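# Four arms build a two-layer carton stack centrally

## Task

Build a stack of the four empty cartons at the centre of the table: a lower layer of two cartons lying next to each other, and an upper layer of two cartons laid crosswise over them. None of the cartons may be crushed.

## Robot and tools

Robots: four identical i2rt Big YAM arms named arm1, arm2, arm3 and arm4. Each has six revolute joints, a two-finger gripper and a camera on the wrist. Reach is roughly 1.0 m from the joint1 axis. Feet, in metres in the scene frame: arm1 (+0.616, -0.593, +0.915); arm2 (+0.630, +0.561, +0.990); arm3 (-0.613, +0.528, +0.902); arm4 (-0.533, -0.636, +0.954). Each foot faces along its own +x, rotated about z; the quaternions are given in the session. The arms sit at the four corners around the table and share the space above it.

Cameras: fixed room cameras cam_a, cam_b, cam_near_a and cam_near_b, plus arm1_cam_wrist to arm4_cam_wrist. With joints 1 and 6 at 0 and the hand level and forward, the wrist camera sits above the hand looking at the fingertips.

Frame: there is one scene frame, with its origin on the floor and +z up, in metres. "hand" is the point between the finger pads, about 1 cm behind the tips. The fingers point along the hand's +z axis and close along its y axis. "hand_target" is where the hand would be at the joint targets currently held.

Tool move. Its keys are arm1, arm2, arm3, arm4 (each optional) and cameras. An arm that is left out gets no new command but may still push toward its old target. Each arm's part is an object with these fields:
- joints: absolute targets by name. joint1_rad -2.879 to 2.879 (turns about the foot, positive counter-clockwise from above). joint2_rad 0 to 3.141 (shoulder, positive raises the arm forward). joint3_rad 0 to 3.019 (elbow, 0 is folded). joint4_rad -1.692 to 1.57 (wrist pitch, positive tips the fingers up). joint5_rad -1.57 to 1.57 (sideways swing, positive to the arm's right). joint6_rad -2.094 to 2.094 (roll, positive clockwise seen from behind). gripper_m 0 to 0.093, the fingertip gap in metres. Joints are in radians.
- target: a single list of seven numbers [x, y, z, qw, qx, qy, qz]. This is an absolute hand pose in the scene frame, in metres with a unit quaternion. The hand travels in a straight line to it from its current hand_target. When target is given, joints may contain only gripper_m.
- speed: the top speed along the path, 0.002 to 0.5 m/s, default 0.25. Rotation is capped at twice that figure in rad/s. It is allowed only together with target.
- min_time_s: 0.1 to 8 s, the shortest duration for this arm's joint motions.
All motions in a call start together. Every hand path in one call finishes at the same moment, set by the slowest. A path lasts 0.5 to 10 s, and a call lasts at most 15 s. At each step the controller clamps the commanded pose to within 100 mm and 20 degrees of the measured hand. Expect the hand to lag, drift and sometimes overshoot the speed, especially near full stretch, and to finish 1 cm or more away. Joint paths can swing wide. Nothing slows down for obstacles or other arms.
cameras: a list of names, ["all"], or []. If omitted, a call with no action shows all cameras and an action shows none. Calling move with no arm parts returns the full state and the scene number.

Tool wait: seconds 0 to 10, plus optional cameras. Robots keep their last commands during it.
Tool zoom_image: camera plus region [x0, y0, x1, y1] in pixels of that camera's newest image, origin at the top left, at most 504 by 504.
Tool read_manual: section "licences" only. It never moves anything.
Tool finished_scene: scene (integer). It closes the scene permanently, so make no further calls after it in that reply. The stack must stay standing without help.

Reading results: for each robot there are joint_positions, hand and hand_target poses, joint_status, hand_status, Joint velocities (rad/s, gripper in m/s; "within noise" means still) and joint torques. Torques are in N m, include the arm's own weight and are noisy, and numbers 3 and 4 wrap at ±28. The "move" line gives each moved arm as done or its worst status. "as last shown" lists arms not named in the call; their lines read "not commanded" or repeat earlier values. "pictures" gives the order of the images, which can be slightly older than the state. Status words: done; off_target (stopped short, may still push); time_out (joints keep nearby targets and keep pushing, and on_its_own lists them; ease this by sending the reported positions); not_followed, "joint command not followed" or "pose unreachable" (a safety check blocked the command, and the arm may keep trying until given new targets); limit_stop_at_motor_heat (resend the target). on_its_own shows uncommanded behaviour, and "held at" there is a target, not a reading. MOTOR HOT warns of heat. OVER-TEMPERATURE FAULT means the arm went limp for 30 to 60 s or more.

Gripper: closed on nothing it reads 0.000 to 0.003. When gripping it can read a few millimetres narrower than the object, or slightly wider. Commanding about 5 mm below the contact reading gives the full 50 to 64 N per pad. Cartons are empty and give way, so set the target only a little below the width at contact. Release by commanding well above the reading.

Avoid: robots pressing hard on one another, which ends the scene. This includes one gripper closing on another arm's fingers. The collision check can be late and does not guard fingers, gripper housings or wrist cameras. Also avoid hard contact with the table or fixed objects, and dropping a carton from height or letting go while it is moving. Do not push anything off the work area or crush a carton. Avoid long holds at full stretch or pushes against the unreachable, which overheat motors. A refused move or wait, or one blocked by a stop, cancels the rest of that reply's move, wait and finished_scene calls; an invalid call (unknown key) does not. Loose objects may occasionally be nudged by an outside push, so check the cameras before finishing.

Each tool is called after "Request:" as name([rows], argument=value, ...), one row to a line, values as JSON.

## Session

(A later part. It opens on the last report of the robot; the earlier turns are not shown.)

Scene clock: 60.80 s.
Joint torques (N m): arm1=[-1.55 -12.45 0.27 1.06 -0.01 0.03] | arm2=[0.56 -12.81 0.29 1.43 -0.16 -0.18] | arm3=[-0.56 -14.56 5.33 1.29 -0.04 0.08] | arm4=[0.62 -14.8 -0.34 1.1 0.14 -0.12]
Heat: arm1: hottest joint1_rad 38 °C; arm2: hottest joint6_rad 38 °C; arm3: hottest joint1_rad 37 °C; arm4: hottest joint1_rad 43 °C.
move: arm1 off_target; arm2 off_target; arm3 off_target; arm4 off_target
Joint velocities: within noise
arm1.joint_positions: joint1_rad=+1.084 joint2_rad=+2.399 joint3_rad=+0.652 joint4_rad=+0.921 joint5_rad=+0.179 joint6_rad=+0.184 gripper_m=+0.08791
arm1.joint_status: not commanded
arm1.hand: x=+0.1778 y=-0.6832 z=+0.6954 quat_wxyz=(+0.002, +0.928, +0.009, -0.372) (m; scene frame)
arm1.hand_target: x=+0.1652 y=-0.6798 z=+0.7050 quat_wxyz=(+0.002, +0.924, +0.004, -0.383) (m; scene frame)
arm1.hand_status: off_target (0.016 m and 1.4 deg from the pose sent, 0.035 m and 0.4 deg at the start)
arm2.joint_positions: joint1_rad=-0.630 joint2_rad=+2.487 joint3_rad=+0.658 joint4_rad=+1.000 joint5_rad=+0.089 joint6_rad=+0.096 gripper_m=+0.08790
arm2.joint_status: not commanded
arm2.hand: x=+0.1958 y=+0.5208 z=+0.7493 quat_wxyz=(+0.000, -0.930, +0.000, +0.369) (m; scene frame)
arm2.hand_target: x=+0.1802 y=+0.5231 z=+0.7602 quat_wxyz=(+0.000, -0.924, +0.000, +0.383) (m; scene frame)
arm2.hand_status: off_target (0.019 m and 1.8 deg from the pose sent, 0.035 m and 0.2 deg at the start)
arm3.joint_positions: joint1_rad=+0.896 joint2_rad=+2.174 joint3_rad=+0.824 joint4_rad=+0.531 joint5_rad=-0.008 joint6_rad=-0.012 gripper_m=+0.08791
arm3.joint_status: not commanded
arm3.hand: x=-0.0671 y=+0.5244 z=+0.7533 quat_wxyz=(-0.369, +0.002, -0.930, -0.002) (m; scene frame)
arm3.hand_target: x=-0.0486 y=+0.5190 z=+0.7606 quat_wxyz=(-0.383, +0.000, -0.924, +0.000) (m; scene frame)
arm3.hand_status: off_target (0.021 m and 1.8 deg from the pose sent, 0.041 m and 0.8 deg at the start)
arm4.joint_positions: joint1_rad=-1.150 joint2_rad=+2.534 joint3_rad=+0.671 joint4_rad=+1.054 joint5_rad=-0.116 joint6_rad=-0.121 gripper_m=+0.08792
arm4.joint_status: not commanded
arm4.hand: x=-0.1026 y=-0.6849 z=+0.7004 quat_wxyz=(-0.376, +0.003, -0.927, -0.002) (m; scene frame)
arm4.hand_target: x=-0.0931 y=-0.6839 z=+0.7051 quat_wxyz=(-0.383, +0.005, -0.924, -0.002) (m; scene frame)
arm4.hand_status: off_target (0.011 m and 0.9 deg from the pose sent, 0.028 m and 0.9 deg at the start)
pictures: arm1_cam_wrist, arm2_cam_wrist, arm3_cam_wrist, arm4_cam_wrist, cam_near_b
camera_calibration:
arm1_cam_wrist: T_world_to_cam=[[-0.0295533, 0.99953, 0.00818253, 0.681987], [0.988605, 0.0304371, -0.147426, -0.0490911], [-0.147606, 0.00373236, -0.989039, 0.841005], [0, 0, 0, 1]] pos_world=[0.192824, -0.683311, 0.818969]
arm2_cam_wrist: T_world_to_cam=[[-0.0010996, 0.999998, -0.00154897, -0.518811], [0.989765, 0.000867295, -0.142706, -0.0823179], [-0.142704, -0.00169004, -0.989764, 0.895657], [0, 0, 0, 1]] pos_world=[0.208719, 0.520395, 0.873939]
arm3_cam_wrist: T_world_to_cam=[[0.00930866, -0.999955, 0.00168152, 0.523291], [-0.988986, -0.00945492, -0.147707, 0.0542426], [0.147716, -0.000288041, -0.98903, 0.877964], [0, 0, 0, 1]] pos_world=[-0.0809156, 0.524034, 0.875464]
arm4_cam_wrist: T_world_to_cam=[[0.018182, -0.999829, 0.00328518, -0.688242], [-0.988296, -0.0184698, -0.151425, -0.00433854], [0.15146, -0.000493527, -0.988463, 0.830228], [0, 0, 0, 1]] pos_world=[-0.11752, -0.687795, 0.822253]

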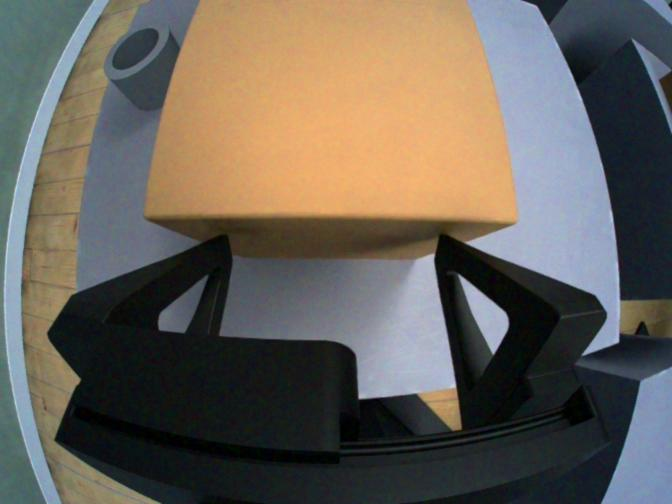

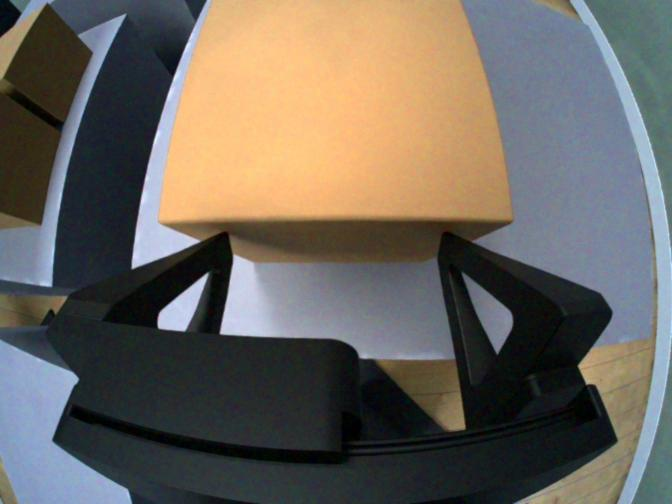

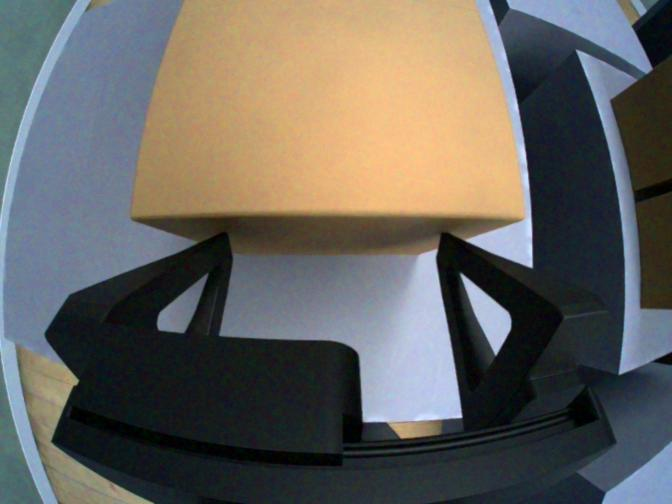

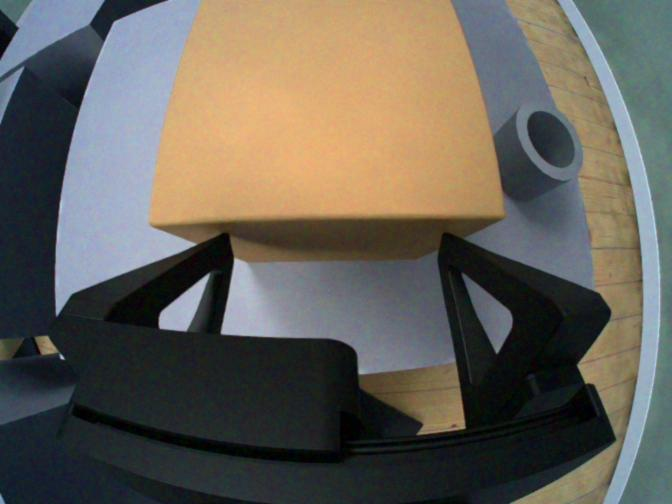

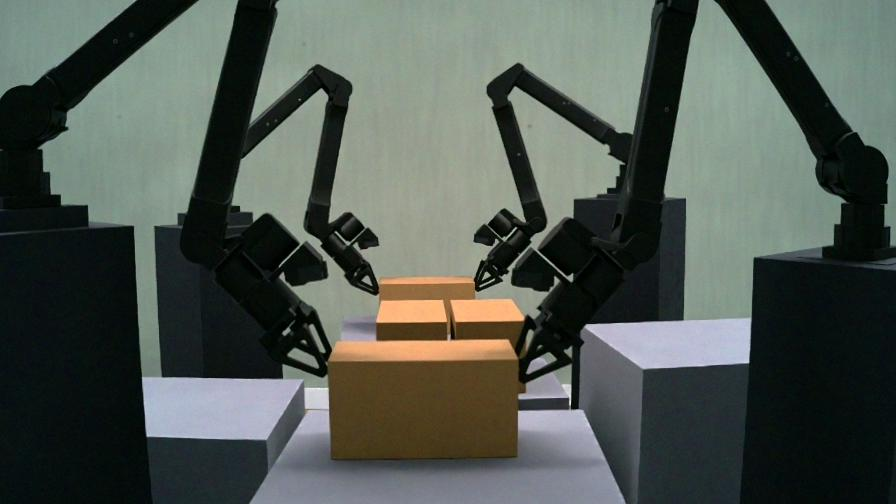

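Request:
move(arm1={"target":[0.156,-0.680,0.765,0.002,0.9239,0.0045,-0.3827],"speed":0.08}, arm2={"target":[0.173,0.523,0.82,0,0.9239,0,-0.3827],"speed":0.08}, arm3={"target":[-0.041,0.519,0.82,0.3827,0,0.9239,0],"speed":0.08}, arm4={"target":[-0.084,-0.684,0.765,0.3827,-0.0045,0.9239,0.002],"speed":0.08}, cameras=["arm1_cam_wrist","arm2_cam_wrist","cam_near_b","cam_near_a"])

Scene clock: 62.97 s.
Joint torques (N m): arm1=[-1.55 -12.86 1.4 1.47 0.01 -0.01] | arm2=[-0.09 -13.1 1.47 1.84 -0.01 -0.13] | arm3=[-0.44 -17.38 5.56 1.69 -0.01 0.14] | arm4=[1.08 -15.56 0.68 1.46 0.14 -0.11]
Heat: arm1: hottest joint1_rad 38 °C; arm2: hottest joint6_rad 38 °C; arm3: hottest joint1_rad 37 °C; arm4: hottest joint1_rad 43 °C.
move: arm1 off_target; arm2 off_target; arm3 off_target; arm4 off_target
Joint velocities: within noise
arm1.joint_positions: joint1_rad=+1.078 joint2_rad=+2.196 joint3_rad=+0.595 joint4_rad=+0.748 joint5_rad=+0.174 joint6_rad=+0.184 gripper_m=+0.08791
arm1.joint_status: not commanded
arm1.hand: x=+0.1751 y=-0.6820 z=+0.7463 quat_wxyz=(-0.001, +0.933, +0.008, -0.359) (m; scene frame)
arm1.hand_target: x=+0.1565 y=-0.6797 z=+0.7648 quat_wxyz=(+0.001, +0.924, +0.004, -0.383) (m; scene frame)
arm1.hand_status: off_target (0.027 m and 2.9 deg from the pose sent, 0.073 m and 1.4 deg at the start)
arm2.joint_positions: joint1_rad=-0.631 joint2_rad=+2.283 joint3_rad=+0.587 joint4_rad=+0.845 joint5_rad=+0.085 joint6_rad=+0.094 gripper_m=+0.08790
arm2.joint_status: not commanded
arm2.hand: x=+0.1934 y=+0.5203 z=+0.8016 quat_wxyz=(+0.000, -0.934, -0.001, +0.358) (m; scene frame)
arm2.hand_target: x=+0.1736 y=+0.5231 z=+0.8199 quat_wxyz=(+0.000, -0.924, +0.000, +0.383) (m; scene frame)
arm2.hand_status: off_target (0.028 m and 3.0 deg from the pose sent, 0.074 m and 1.8 deg at the start)
arm3.joint_positions: joint1_rad=+0.896 joint2_rad=+2.050 joint3_rad=+0.822 joint4_rad=+0.367 joint5_rad=-0.008 joint6_rad=-0.018 gripper_m=+0.08792
arm3.joint_status: not commanded
arm3.hand: x=-0.0662 y=+0.5243 z=+0.7908 quat_wxyz=(-0.349, +0.005, -0.937, -0.001) (m; scene frame)
arm3.hand_target: x=-0.0420 y=+0.5190 z=+0.8203 quat_wxyz=(-0.383, +0.000, -0.924, +0.000) (m; scene frame)
arm3.hand_status: off_target (0.039 m and 4.2 deg from the pose sent, 0.072 m and 1.8 deg at the start)
arm4.joint_positions: joint1_rad=-1.150 joint2_rad=+2.335 joint3_rad=+0.596 joint4_rad=+0.904 joint5_rad=-0.113 joint6_rad=-0.121 gripper_m=+0.08792
arm4.joint_status: not commanded
arm4.hand: x=-0.0999 y=-0.6860 z=+0.7512 quat_wxyz=(-0.364, +0.002, -0.932, -0.003) (m; scene frame)
arm4.hand_target: x=-0.0843 y=-0.6839 z=+0.7650 quat_wxyz=(-0.383, +0.005, -0.924, -0.002) (m; scene frame)
arm4.hand_status: off_target (0.021 m and 2.4 deg from the pose sent, 0.067 m and 0.9 deg at the start)
pictures: arm1_cam_wrist, arm2_cam_wrist, cam_near_a, cam_near_b
camera_calibration:
arm1_cam_wrist: T_world_to_cam=[[-0.0272352, 0.999558, 0.0119234, 0.677115], [0.992299, 0.0284754, -0.120548, -0.0608637], [-0.120834, 0.00854839, -0.992636, 0.892295], [0, 0, 0, 1]] pos_world=[0.186656, -0.68271, 0.870313]
arm2_cam_wrist: T_world_to_cam=[[-0.00367633, 0.999993, -0.000592908, -0.518495], [0.992689, 0.00357794, -0.12065, -0.0921201], [-0.120647, -0.00103212, -0.992695, 0.944766], [0, 0, 0, 1]] pos_world=[0.203524, 0.519796, 0.926443]

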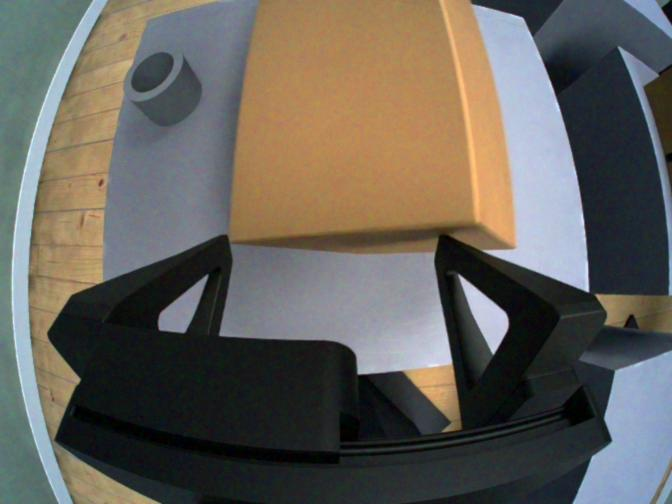

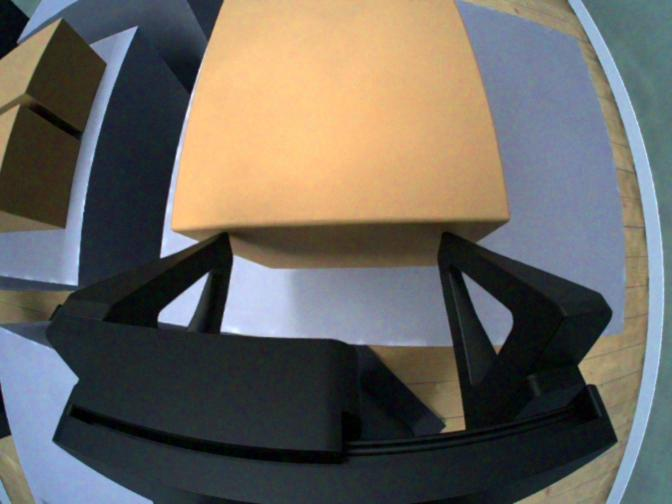

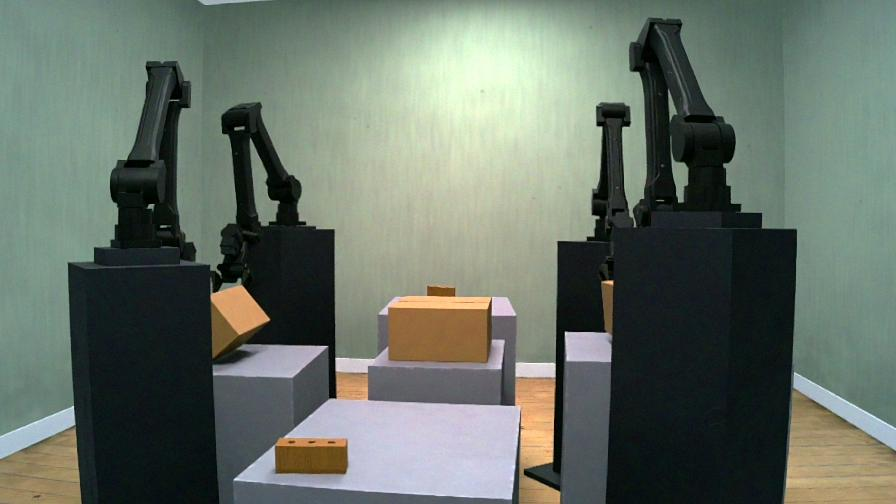

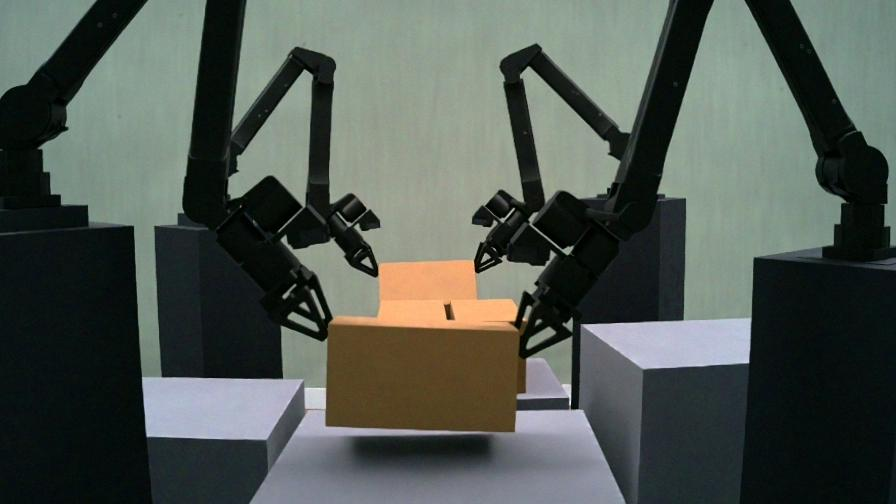

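Request:
move(arm1={"target":[0.158,-0.680,0.70,0.002,0.9239,0.0045,-0.3827],"speed":0.06}, arm2={"target":[0.168,0.523,0.93,0,0.9239,0,-0.3827],"speed":0.12}, arm3={"target":[-0.036,0.519,0.94,0.3827,0,0.9239,0],"speed":0.12}, arm4={"target":[-0.088,-0.684,0.70,0.3827,-0.0045,0.9239,0.002],"speed":0.06}, cameras=["arm2_cam_wrist","cam_near_b","cam_near_a"])

Request:
move(arm1={"target":[0.22,-0.680,0.72,0,0.9239,0,-0.3827],"speed":0.1,"joints":{"gripper_m":0.0}}, arm4={"target":[-0.15,-0.684,0.72,0.3827,0,0.9239,0],"speed":0.1,"joints":{"gripper_m":0.0}}, arm2={"target":[0.168,0.423,0.93,0,0.9239,0,-0.3827],"speed":0.12}, arm3={"target":[-0.036,0.419,0.94,0.3827,0,0.9239,0],"speed":0.12}, cameras=["arm1_cam_wrist","arm2_cam_wrist","arm3_cam_wrist","arm4_cam_wrist","cam_near_b","cam_near_a"])

Scene clock: 70.07 s.
Joint torques (N m): arm1=[-1.49 -10.05 1.42 2.35 0.04 0] | arm2=[0.09 -11.16 5.08 1.69 -0.04 -0.16] | arm3=[-0.38 -15.03 10.32 1.62 0.04 0.15] | arm4=[0.73 -12.63 0.99 2.26 0.08 -0.13]
Heat: arm1: hottest joint1_rad 38 °C; arm2: hottest joint6_rad 38 °C; arm3: hottest joint1_rad 36 °C; arm4: hottest joint1_rad 43 °C.
move: arm1 off_target; arm2 off_target; arm3 off_target; arm4 off_target
Joint velocities: within noise
arm1.joint_positions: joint1_rad=+1.078 joint2_rad=+2.378 joint3_rad=+0.660 joint4_rad=+0.874 joint5_rad=+0.174 joint6_rad=+0.184 gripper_m=+0.08791
arm1.joint_status: not commanded
arm1.hand: x=+0.1740 y=-0.6824 z=+0.6972 quat_wxyz=(+0.001, +0.931, +0.008, -0.364) (m; scene frame)
arm1.hand_target: x=+0.1585 y=-0.6797 z=+0.7004 quat_wxyz=(+0.002, +0.924, +0.004, -0.382) (m; scene frame)
arm1.hand_status: off_target (0.016 m and 2.4 deg from the pose sent, 0.049 m and 2.9 deg at the start)
arm2.joint_positions: joint1_rad=-0.632 joint2_rad=+1.855 joint3_rad=+0.520 joint4_rad=+0.491 joint5_rad=+0.085 joint6_rad=+0.093 gripper_m=+0.08790
arm2.joint_status: not commanded
arm2.hand: x=+0.1841 y=+0.5198 z=+0.9125 quat_wxyz=(+0.000, -0.933, -0.001, +0.361) (m; scene frame)
arm2.hand_target: x=+0.1684 y=+0.5231 z=+0.9300 quat_wxyz=(+0.000, -0.924, +0.000, +0.383) (m; scene frame)
arm2.hand_status: off_target (0.024 m and 2.7 deg from the pose sent, 0.131 m and 3.0 deg at the start)
arm3.joint_positions: joint1_rad=+0.896 joint2_rad=+1.740 joint3_rad=+0.815 joint4_rad=+0.033 joint5_rad=-0.008 joint6_rad=-0.018 gripper_m=+0.08792
arm3.joint_status: not commanded
arm3.hand: x=-0.0750 y=+0.5239 z=+0.8977 quat_wxyz=(-0.335, +0.005, -0.942, -0.001) (m; scene frame)
arm3.hand_target: x=-0.0394 y=+0.5190 z=+0.9417 quat_wxyz=(-0.383, +0.000, -0.924, +0.000) (m; scene frame)
arm3.hand_status: off_target (0.058 m and 5.9 deg from the pose sent, 0.152 m and 4.2 deg at the start)
arm4.joint_positions: joint1_rad=-1.150 joint2_rad=+2.517 joint3_rad=+0.677 joint4_rad=+1.014 joint5_rad=-0.113 joint6_rad=-0.121 gripper_m=+0.08792
arm4.joint_status: not commanded
arm4.hand: x=-0.1002 y=-0.6858 z=+0.7009 quat_wxyz=(-0.368, +0.002, -0.930, -0.002) (m; scene frame)
arm4.hand_target: x=-0.0884 y=-0.6839 z=+0.7003 quat_wxyz=(-0.382, +0.005, -0.924, -0.002) (m; scene frame)
arm4.hand_status: off_target (0.012 m and 1.9 deg from the pose sent, 0.053 m and 2.4 deg at the start)
pictures: arm2_cam_wrist, cam_near_a, cam_near_b
camera_calibration:
arm2_cam_wrist: T_world_to_cam=[[-0.00324885, 0.999995, -0.000317104, -0.518331], [0.991943, 0.00318253, -0.126643, -0.0636457], [-0.126641, -0.000725993, -0.991948, 1.05395], [0, 0, 0, 1]] pos_world=[0.194923, 0.519296, 1.03724]

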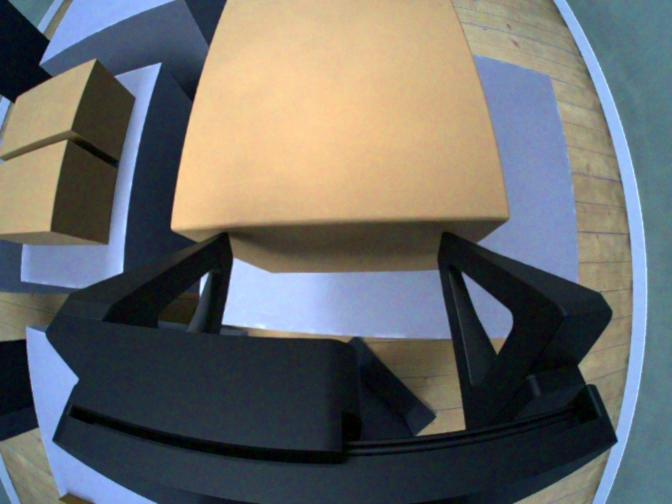

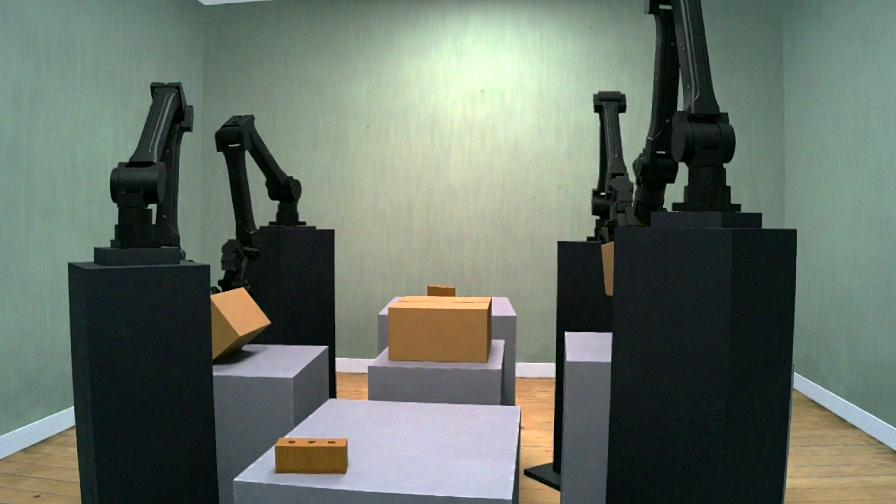

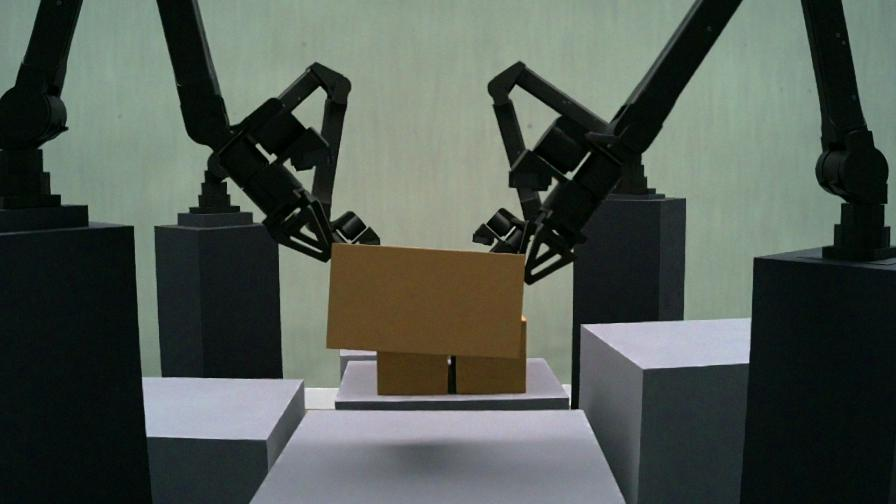

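Scene clock: 71.73 s.
Joint torques (N m): arm1=[1.08 -11.11 -1.96 2.02 0.26 0.16] | arm2=[1.55 -9.76 6.82 1.4 0.36 0.11] | arm3=[-0.32 -12.75 9.37 1.07 -0.22 0.01] | arm4=[-0.97 -10.99 -3.59 1.98 -0.05 -0.23]
Heat: arm1: hottest joint1_rad 38 °C; arm2: hottest joint2_rad 37 °C; arm3: hottest joint1_rad 36 °C; arm4: hottest joint1_rad 42 °C.
move: arm1 off_target; arm2 off_target; arm3 off_target; arm4 off_target
Joint velocities: within noise
arm1.joint_positions: joint1_rad=+1.106 joint2_rad=+2.378 joint3_rad=+0.528 joint4_rad=+1.015 joint5_rad=+0.214 joint6_rad=+0.216 gripper_m=+0.00035
arm1.joint_status: all done
arm1.hand: x=+0.2215 y=-0.6740 z=+0.7102 quat_wxyz=(-0.006, +0.929, -0.001, -0.371) (m; scene frame)
arm1.hand_target: x=+0.2199 y=-0.6800 z=+0.7198 quat_wxyz=(+0.000, +0.924, +0.000, -0.383) (m; scene frame)
arm1.hand_status: off_target (0.012 m and 1.6 deg from the pose sent, 0.051 m and 2.5 deg at the start)
arm2.joint_positions: joint1_rad=-0.376 joint2_rad=+1.852 joint3_rad=+0.581 joint4_rad=+0.416 joint5_rad=+0.266 joint6_rad=+0.273 gripper_m=+0.08791
arm2.joint_status: not commanded
arm2.hand: x=+0.1821 y=+0.4306 z=+0.9216 quat_wxyz=(+0.005, -0.928, -0.005, +0.372) (m; scene frame)
arm2.hand_target: x=+0.1684 y=+0.4231 z=+0.9304 quat_wxyz=(+0.000, -0.924, +0.000, +0.383) (m; scene frame)
arm2.hand_status: off_target (0.018 m and 1.5 deg from the pose sent, 0.100 m and 2.7 deg at the start)
arm3.joint_positions: joint1_rad=+0.680 joint2_rad=+1.730 joint3_rad=+0.884 joint4_rad=+0.022 joint5_rad=-0.157 joint6_rad=-0.162 gripper_m=+0.08792
arm3.joint_status: not commanded
arm3.hand: x=-0.0527 y=+0.4270 z=+0.9300 quat_wxyz=(-0.372, -0.002, -0.928, -0.004) (m; scene frame)
arm3.hand_target: x=-0.0369 y=+0.4190 z=+0.9403 quat_wxyz=(-0.383, +0.000, -0.924, +0.000) (m; scene frame)
arm3.hand_status: off_target (0.021 m and 1.4 deg from the pose sent, 0.120 m and 5.9 deg at the start)
arm4.joint_positions: joint1_rad=-1.155 joint2_rad=+2.520 joint3_rad=+0.553 joint4_rad=+1.195 joint5_rad=-0.123 joint6_rad=-0.122 gripper_m=+0.00019
arm4.joint_status: all done
arm4.hand: x=-0.1355 y=-0.6805 z=+0.7254 quat_wxyz=(-0.393, +0.004, -0.920, -0.001) (m; scene frame)
arm4.hand_target: x=-0.1499 y=-0.6837 z=+0.7202 quat_wxyz=(-0.382, +0.000, -0.924, +0.000) (m; scene frame)
arm4.hand_status: off_target (0.016 m and 1.4 deg from the pose sent, 0.053 m and 1.9 deg at the start)
pictures: arm1_cam_wrist, arm2_cam_wrist, arm3_cam_wrist, arm4_cam_wrist, cam_near_a, cam_near_b
camera_calibration:
arm1_cam_wrist: T_world_to_cam=[[-0.00524307, 0.999879, 0.0146423, 0.66419], [0.98931, 0.0073205, -0.145647, -0.107306], [-0.145736, 0.0137221, -0.989228, 0.868582], [0, 0, 0, 1]] pos_world=[0.236225, -0.675243, 0.833872]
arm2_cam_wrist: T_world_to_cam=[[-0.00682587, 0.999912, 0.0113479, -0.439195], [0.988618, 0.00845351, -0.150212, -0.0401736], [-0.150294, 0.0101934, -0.988589, 1.05927], [0, 0, 0, 1]] pos_world=[0.195921, 0.428699, 1.04613]
arm3_cam_wrist: T_world_to_cam=[[0.00387946, -0.999983, -0.00443853, 0.430881], [-0.987973, -0.00314667, -0.154597, 0.0973989], [0.154581, 0.00498491, -0.987968, 1.04769], [0, 0, 0, 1]] pos_world=[-0.0673971, 0.425958, 1.05205]
arm4_cam_wrist: T_world_to_cam=[[0.0185832, -0.999809, 0.00599892, -0.685166], [-0.981891, -0.0193809, -0.188453, -0.00601481], [0.188533, -0.00238822, -0.982064, 0.858978], [0, 0, 0, 1]] pos_world=[-0.155119, -0.683101, 0.846548]

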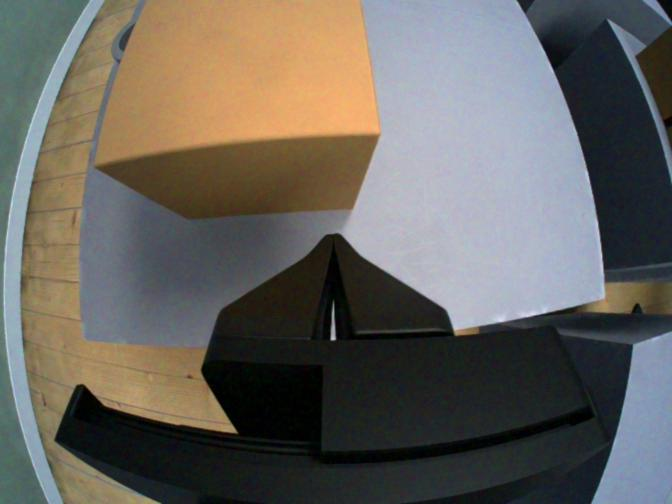

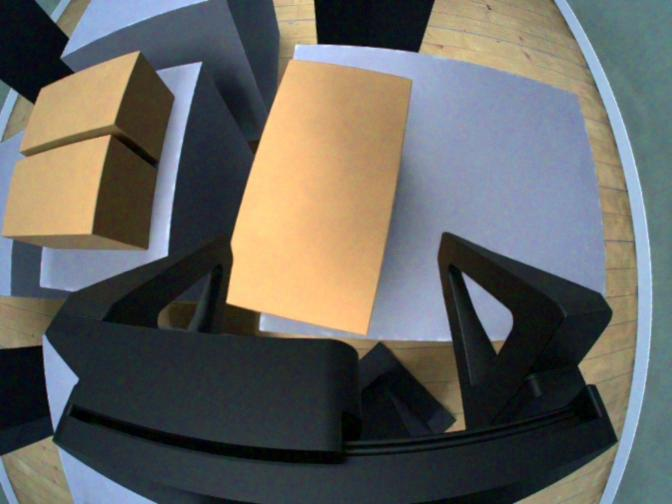

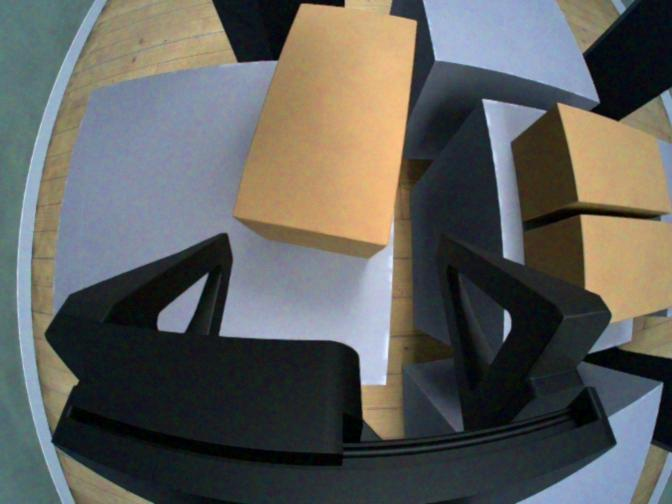

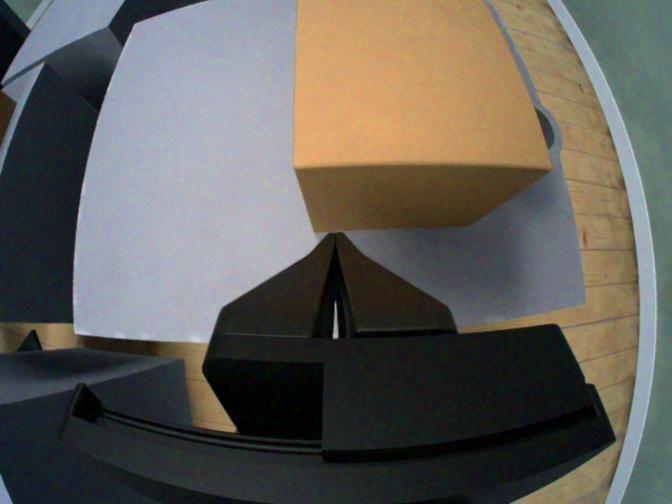

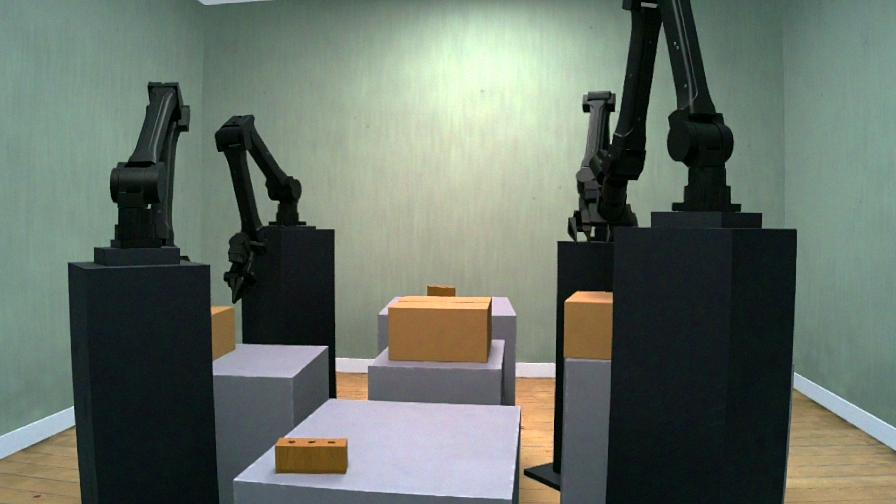

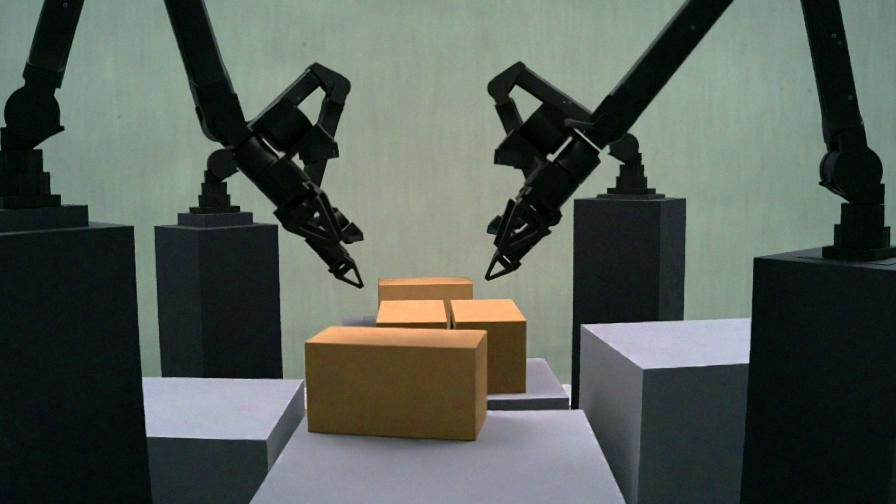

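Request:
move(arm2={"target":[0.27,0.393,0.80,-0.0367,0.9196,-0.0885,-0.3809],"speed":0.2}, arm3={"target":[-0.066,0.459,0.80,0.3809,0.0885,0.9196,-0.0367],"speed":0.2}, cameras=["arm2_cam_wrist","arm3_cam_wrist"])

Scene clock: 77.17 s.
Joint torques (N m): arm1=[1.08 -11.11 -1.96 2.02 0.26 0.16] | arm2=[1.85 -8.82 0.43 2.24 0.61 0.17] | arm3=[1.2 -13.98 3.93 2.02 0.28 0.21] | arm4=[-1.03 -11.22 -3.64 1.95 -0.01 -0.23]
Heat: arm1: hottest joint1_rad 38 °C; arm2: hottest joint2_rad 37 °C; arm3: hottest joint3_rad 37 °C; arm4: hottest joint1_rad 42 °C.
move: arm2 done; arm3 done
Joint velocities: within noise
arm1, arm4: as last shown
arm1.hand: x=+0.2215 y=-0.6740 z=+0.7102 quat_wxyz=(-0.006, +0.929, -0.002, -0.371) (m; scene frame)
arm2.joint_positions: joint1_rad=-0.089 joint2_rad=+2.279 joint3_rad=+0.566 joint4_rad=+0.692 joint5_rad=+0.563 joint6_rad=+0.691 gripper_m=+0.08791
arm2.joint_status: not commanded
arm2.hand: x=+0.2714 y=+0.3972 z=+0.8006 quat_wxyz=(+0.043, -0.922, +0.085, +0.375) (m; scene frame)
arm2.hand_target: x=+0.2701 y=+0.3930 z=+0.8001 quat_wxyz=(+0.037, -0.920, +0.088, +0.381) (m; scene frame)
arm2.hand_status: done (0.004 m and 1.1 deg from the pose sent, 0.155 m and 11.4 deg at the start)
arm3.joint_positions: joint1_rad=+0.788 joint2_rad=+2.044 joint3_rad=+0.794 joint4_rad=+0.445 joint5_rad=+0.061 joint6_rad=+0.051 gripper_m=+0.08792
arm3.joint_status: not commanded
arm3.hand: x=-0.0709 y=+0.4537 z=+0.7985 quat_wxyz=(-0.373, -0.090, -0.923, +0.039) (m; scene frame)
arm3.hand_target: x=-0.0662 y=+0.4590 z=+0.8000 quat_wxyz=(-0.381, -0.088, -0.920, +0.037) (m; scene frame)
arm3.hand_status: done (0.007 m and 1.0 deg from the pose sent, 0.135 m and 11.1 deg at the start)
pictures: arm2_cam_wrist, arm3_cam_wrist
camera_calibration:
arm2_cam_wrist: T_world_to_cam=[[0.187393, 0.982188, 0.0138404, -0.451561], [0.969906, -0.182783, -0.16085, -0.0568576], [-0.155455, 0.0435659, -0.986882, 0.940156], [0, 0, 0, 1]] pos_world=[0.285917, 0.392166, 0.924927]
arm3_cam_wrist: T_world_to_cam=[[-0.190279, -0.981699, 0.00778816, 0.425264], [-0.969034, 0.18654, -0.161788, -0.0198312], [0.157374, -0.0383317, -0.986795, 0.939471], [0, 0, 0, 1]] pos_world=[-0.0861465, 0.457192, 0.920544]

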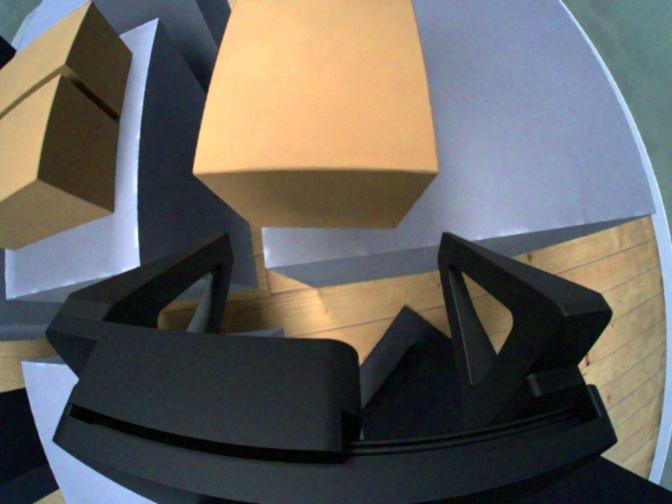

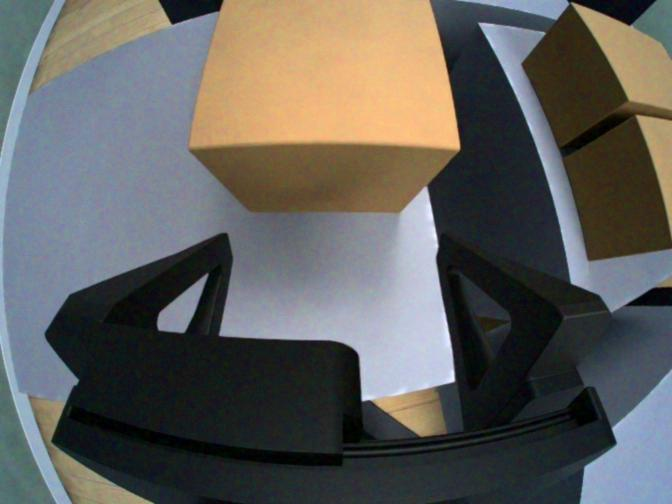

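Request:
move(arm2={"target":[0.228,0.405,0.775,-0.0333,0.92,-0.0805,-0.3812],"speed":0.08}, arm3={"target":[-0.016,0.449,0.775,0.3812,0.0805,0.92,-0.0333],"speed":0.08})

Request:
move(arm2={"target":[0.190,0.412,0.785,-0.0333,0.92,-0.0805,-0.3812],"speed":0.05}, arm3={"target":[0.022,0.442,0.785,0.3812,0.0805,0.92,-0.0333],"speed":0.05}, cameras=["arm2_cam_wrist","arm3_cam_wrist","cam_near_b"])

Scene clock: 80.27 s.
Joint torques (N m): arm1=[1.08 -11.11 -1.95 2 0.26 0.16] | arm2=[0.44 -9.76 0.7 2.54 0.17 -0.19] | arm3=[0.09 -14.97 5.82 1.11 -0.06 0.05] | arm4=[-0.91 -11.05 -3.64 1.91 -0.04 -0.23]
Heat: arm1: hottest joint1_rad 38 °C; arm2: hottest joint2_rad 37 °C; arm3: hottest joint3_rad 37 °C; arm4: hottest joint1_rad 42 °C.
move: arm2 done; arm3 off_target
Joint velocities: within noise
arm1, arm4: as last shown
arm2.joint_positions: joint1_rad=-0.183 joint2_rad=+2.362 joint3_rad=+0.656 joint4_rad=+0.750 joint5_rad=+0.500 joint6_rad=+0.587 gripper_m=+0.08791
arm2.joint_status: not commanded
arm2.hand: x=+0.2315 y=+0.4035 z=+0.7781 quat_wxyz=(+0.035, -0.922, +0.080, +0.378) (m; scene frame)
arm2.hand_target: x=+0.2280 y=+0.4050 z=+0.7750 quat_wxyz=(+0.033, -0.920, +0.081, +0.381) (m; scene frame)
arm2.hand_status: done (0.005 m and 0.4 deg from the pose sent, 0.051 m and 1.5 deg at the start)
arm3.joint_positions: joint1_rad=+0.788 joint2_rad=+2.158 joint3_rad=+0.933 joint4_rad=+0.427 joint5_rad=+0.046 joint6_rad=+0.044 gripper_m=+0.08792
arm3.joint_status: not commanded
arm3.hand: x=-0.0272 y=+0.4514 z=+0.7744 quat_wxyz=(-0.377, -0.083, -0.922, +0.033) (m; scene frame)
arm3.hand_target: x=-0.0162 y=+0.4490 z=+0.7753 quat_wxyz=(-0.381, -0.081, -0.920, +0.033) (m; scene frame)
arm3.hand_status: off_target (0.011 m and 0.6 deg from the pose sent, 0.060 m and 1.5 deg at the start)
pictures: none

Scene clock: 81.67 s.
Joint torques (N m): arm1=[1.14 -11.05 -1.98 2.02 0.26 0.16] | arm2=[-2.78 -11.99 4.98 1.48 0.35 -0.24] | arm3=[-0.26 -15.97 9.42 1.94 0.08 0.18] | arm4=[-1.2 -11.16 -3.63 1.92 -0.03 -0.24]
Heat: arm1: hottest joint1_rad 38 °C; arm2: hottest joint2_rad 37 °C; arm3: hottest joint3_rad 37 °C; arm4: hottest joint1_rad 42 °C.
move: arm2 off_target; arm3 off_target
Joint velocities: within noise
arm1, arm4: as last shown
arm2.joint_positions: joint1_rad=-0.221 joint2_rad=+2.347 joint3_rad=+0.663 joint4_rad=+0.713 joint5_rad=+0.453 joint6_rad=+0.534 gripper_m=+0.08791
arm2.joint_status: not commanded
arm2.hand: x=+0.2263 y=+0.4104 z=+0.7768 quat_wxyz=(+0.037, -0.930, +0.065, +0.360) (m; scene frame)
arm2.hand_target: x=+0.1913 y=+0.4131 z=+0.7867 quat_wxyz=(+0.034, -0.920, +0.081, +0.382) (m; scene frame)
arm2.hand_status: off_target (0.037 m and 3.2 deg from the pose sent, 0.043 m and 0.4 deg at the start)
arm3.joint_positions: joint1_rad=+0.788 joint2_rad=+2.172 joint3_rad=+0.987 joint4_rad=+0.312 joint5_rad=+0.039 joint6_rad=+0.028 gripper_m=+0.08792
arm3.joint_status: not commanded
arm3.hand: x=-0.0226 y=+0.4520 z=+0.7636 quat_wxyz=(-0.342, -0.075, -0.936, +0.032) (m; scene frame)
arm3.hand_target: x=+0.0184 y=+0.4423 z=+0.7879 quat_wxyz=(-0.381, -0.080, -0.920, +0.033) (m; scene frame)
arm3.hand_status: off_target (0.050 m and 4.9 deg from the pose sent, 0.051 m and 0.6 deg at the start)
pictures: arm2_cam_wrist, arm3_cam_wrist, cam_near_b
camera_calibration:
arm2_cam_wrist: T_world_to_cam=[[0.144808, 0.989251, 0.0203286, -0.453935], [0.981577, -0.141036, -0.128904, -0.0590572], [-0.124651, 0.0386204, -0.991449, 0.907677], [0, 0, 0, 1]] pos_world=[0.236846, 0.405672, 0.901531]
arm3_cam_wrist: T_world_to_cam=[[-0.158007, -0.987375, 0.0111864, 0.433754], [-0.983243, 0.156282, -0.0938566, -0.0168115], [0.0909234, -0.025829, -0.995523, 0.89679], [0, 0, 0, 1]] pos_world=[-0.0295329, 0.454068, 0.886345]

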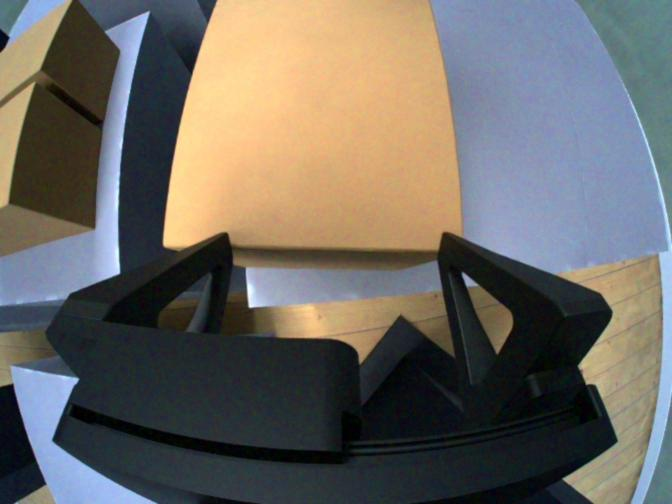

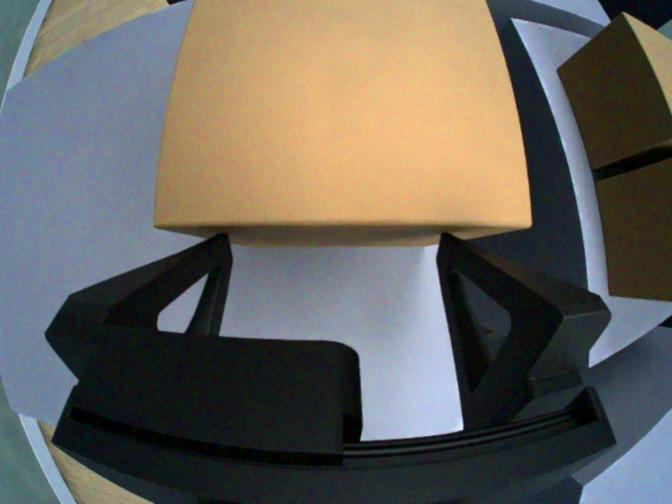

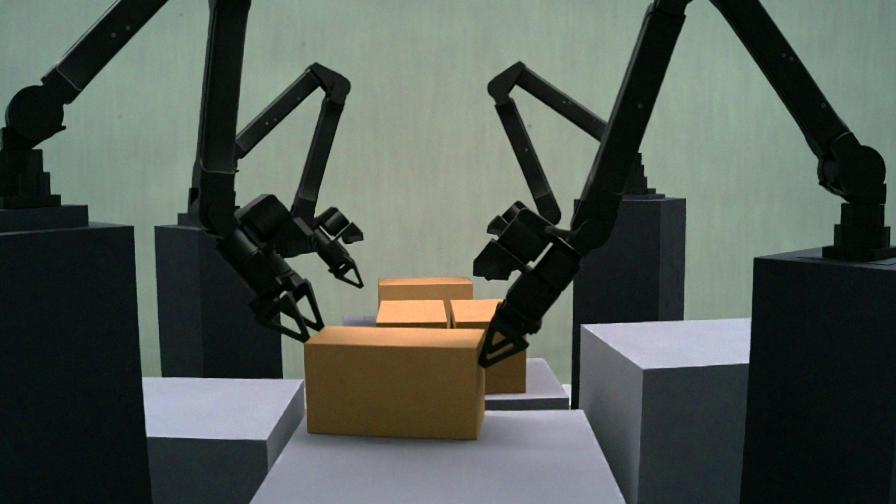

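Request:
move(arm2={"target":[0.188,0.412,0.84,-0.0333,0.92,-0.0805,-0.3812],"speed":0.08}, arm3={"target":[0.026,0.442,0.86,0.3812,0.0805,0.92,-0.0333],"speed":0.08}, cameras=["arm2_cam_wrist","arm3_cam_wrist","cam_near_b","cam_near_a"])

Scene clock: 83.80 s.
Joint torques (N m): arm1=[1.14 -11.11 -1.95 1.99 0.27 0.16] | arm2=[0.44 -12.04 1.26 1.26 0.29 -0.1] | arm3=[-0.21 -17.61 7.86 1.06 0.19 0.2] | arm4=[-1.2 -10.75 -3.59 1.94 -0.03 -0.24]
Heat: arm1: hottest joint1_rad 38 °C; arm2: hottest joint2_rad 37 °C; arm3: hottest joint2_rad 37 °C; arm4: hottest joint1_rad 42 °C.
move: arm2 done; arm3 off_target
Joint velocities: within noise
arm1, arm4: as last shown
arm2.joint_positions: joint1_rad=-0.263 joint2_rad=+2.175 joint3_rad=+0.671 joint4_rad=+0.589 joint5_rad=+0.449 joint6_rad=+0.518 gripper_m=+0.08791
arm2.joint_status: not commanded
arm2.hand: x=+0.1887 y=+0.4095 z=+0.8334 quat_wxyz=(+0.031, -0.921, +0.082, +0.380) (m; scene frame)
arm2.hand_target: x=+0.1880 y=+0.4121 z=+0.8398 quat_wxyz=(+0.033, -0.920, +0.081, +0.381) (m; scene frame)
arm2.hand_status: done (0.007 m and 0.3 deg from the pose sent, 0.074 m and 3.2 deg at the start)
arm3.joint_positions: joint1_rad=+0.788 joint2_rad=+2.033 joint3_rad=+1.033 joint4_rad=+0.167 joint5_rad=+0.038 joint6_rad=+0.027 gripper_m=+0.08792
arm3.joint_status: not commanded
arm3.hand: x=+0.0065 y=+0.4486 z=+0.8377 quat_wxyz=(-0.361, -0.075, -0.929, +0.032) (m; scene frame)
arm3.hand_target: x=+0.0251 y=+0.4421 z=+0.8605 quat_wxyz=(-0.381, -0.080, -0.920, +0.033) (m; scene frame)
arm3.hand_status: off_target (0.030 m and 2.7 deg from the pose sent, 0.108 m and 4.9 deg at the start)
pictures: arm2_cam_wrist, arm3_cam_wrist, cam_near_a, cam_near_b
camera_calibration:
arm2_cam_wrist: T_world_to_cam=[[0.172644, 0.984964, -0.00638271, -0.430014], [0.97033, -0.171185, -0.17075, 0.0343057], [-0.169276, 0.0232857, -0.985294, 0.968667], [0, 0, 0, 1]] pos_world=[0.204923, 0.406865, 0.957535]
arm3_cam_wrist: T_world_to_cam=[[-0.157262, -0.987519, 0.00866234, 0.436272], [-0.978877, 0.154713, -0.133651, 0.0533148], [0.130643, -0.0294977, -0.990991, 0.965436], [0, 0, 0, 1]] pos_world=[-0.00532991, 0.451057, 0.960084]

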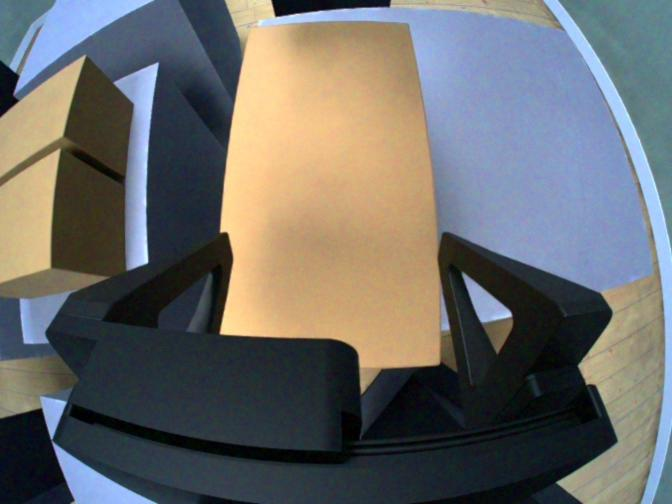

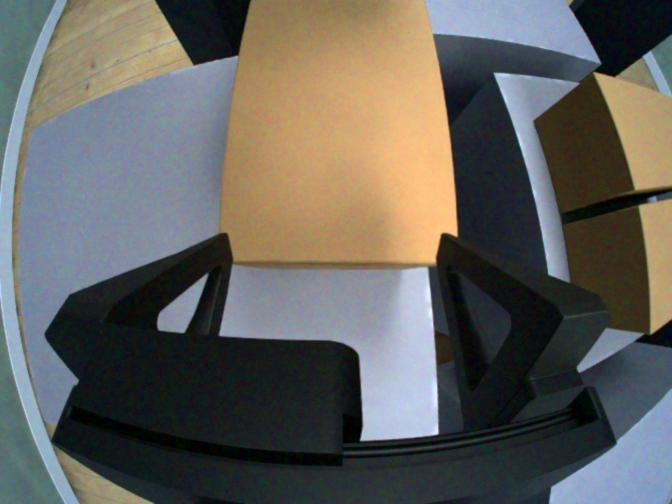

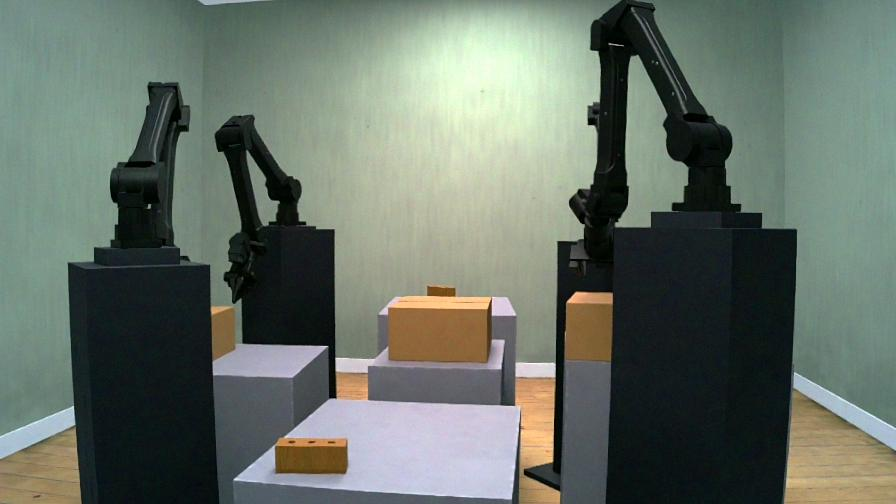

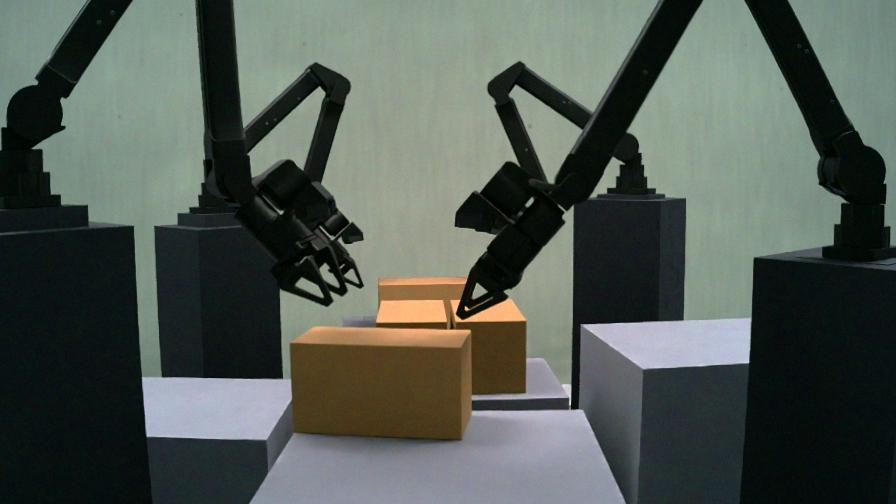

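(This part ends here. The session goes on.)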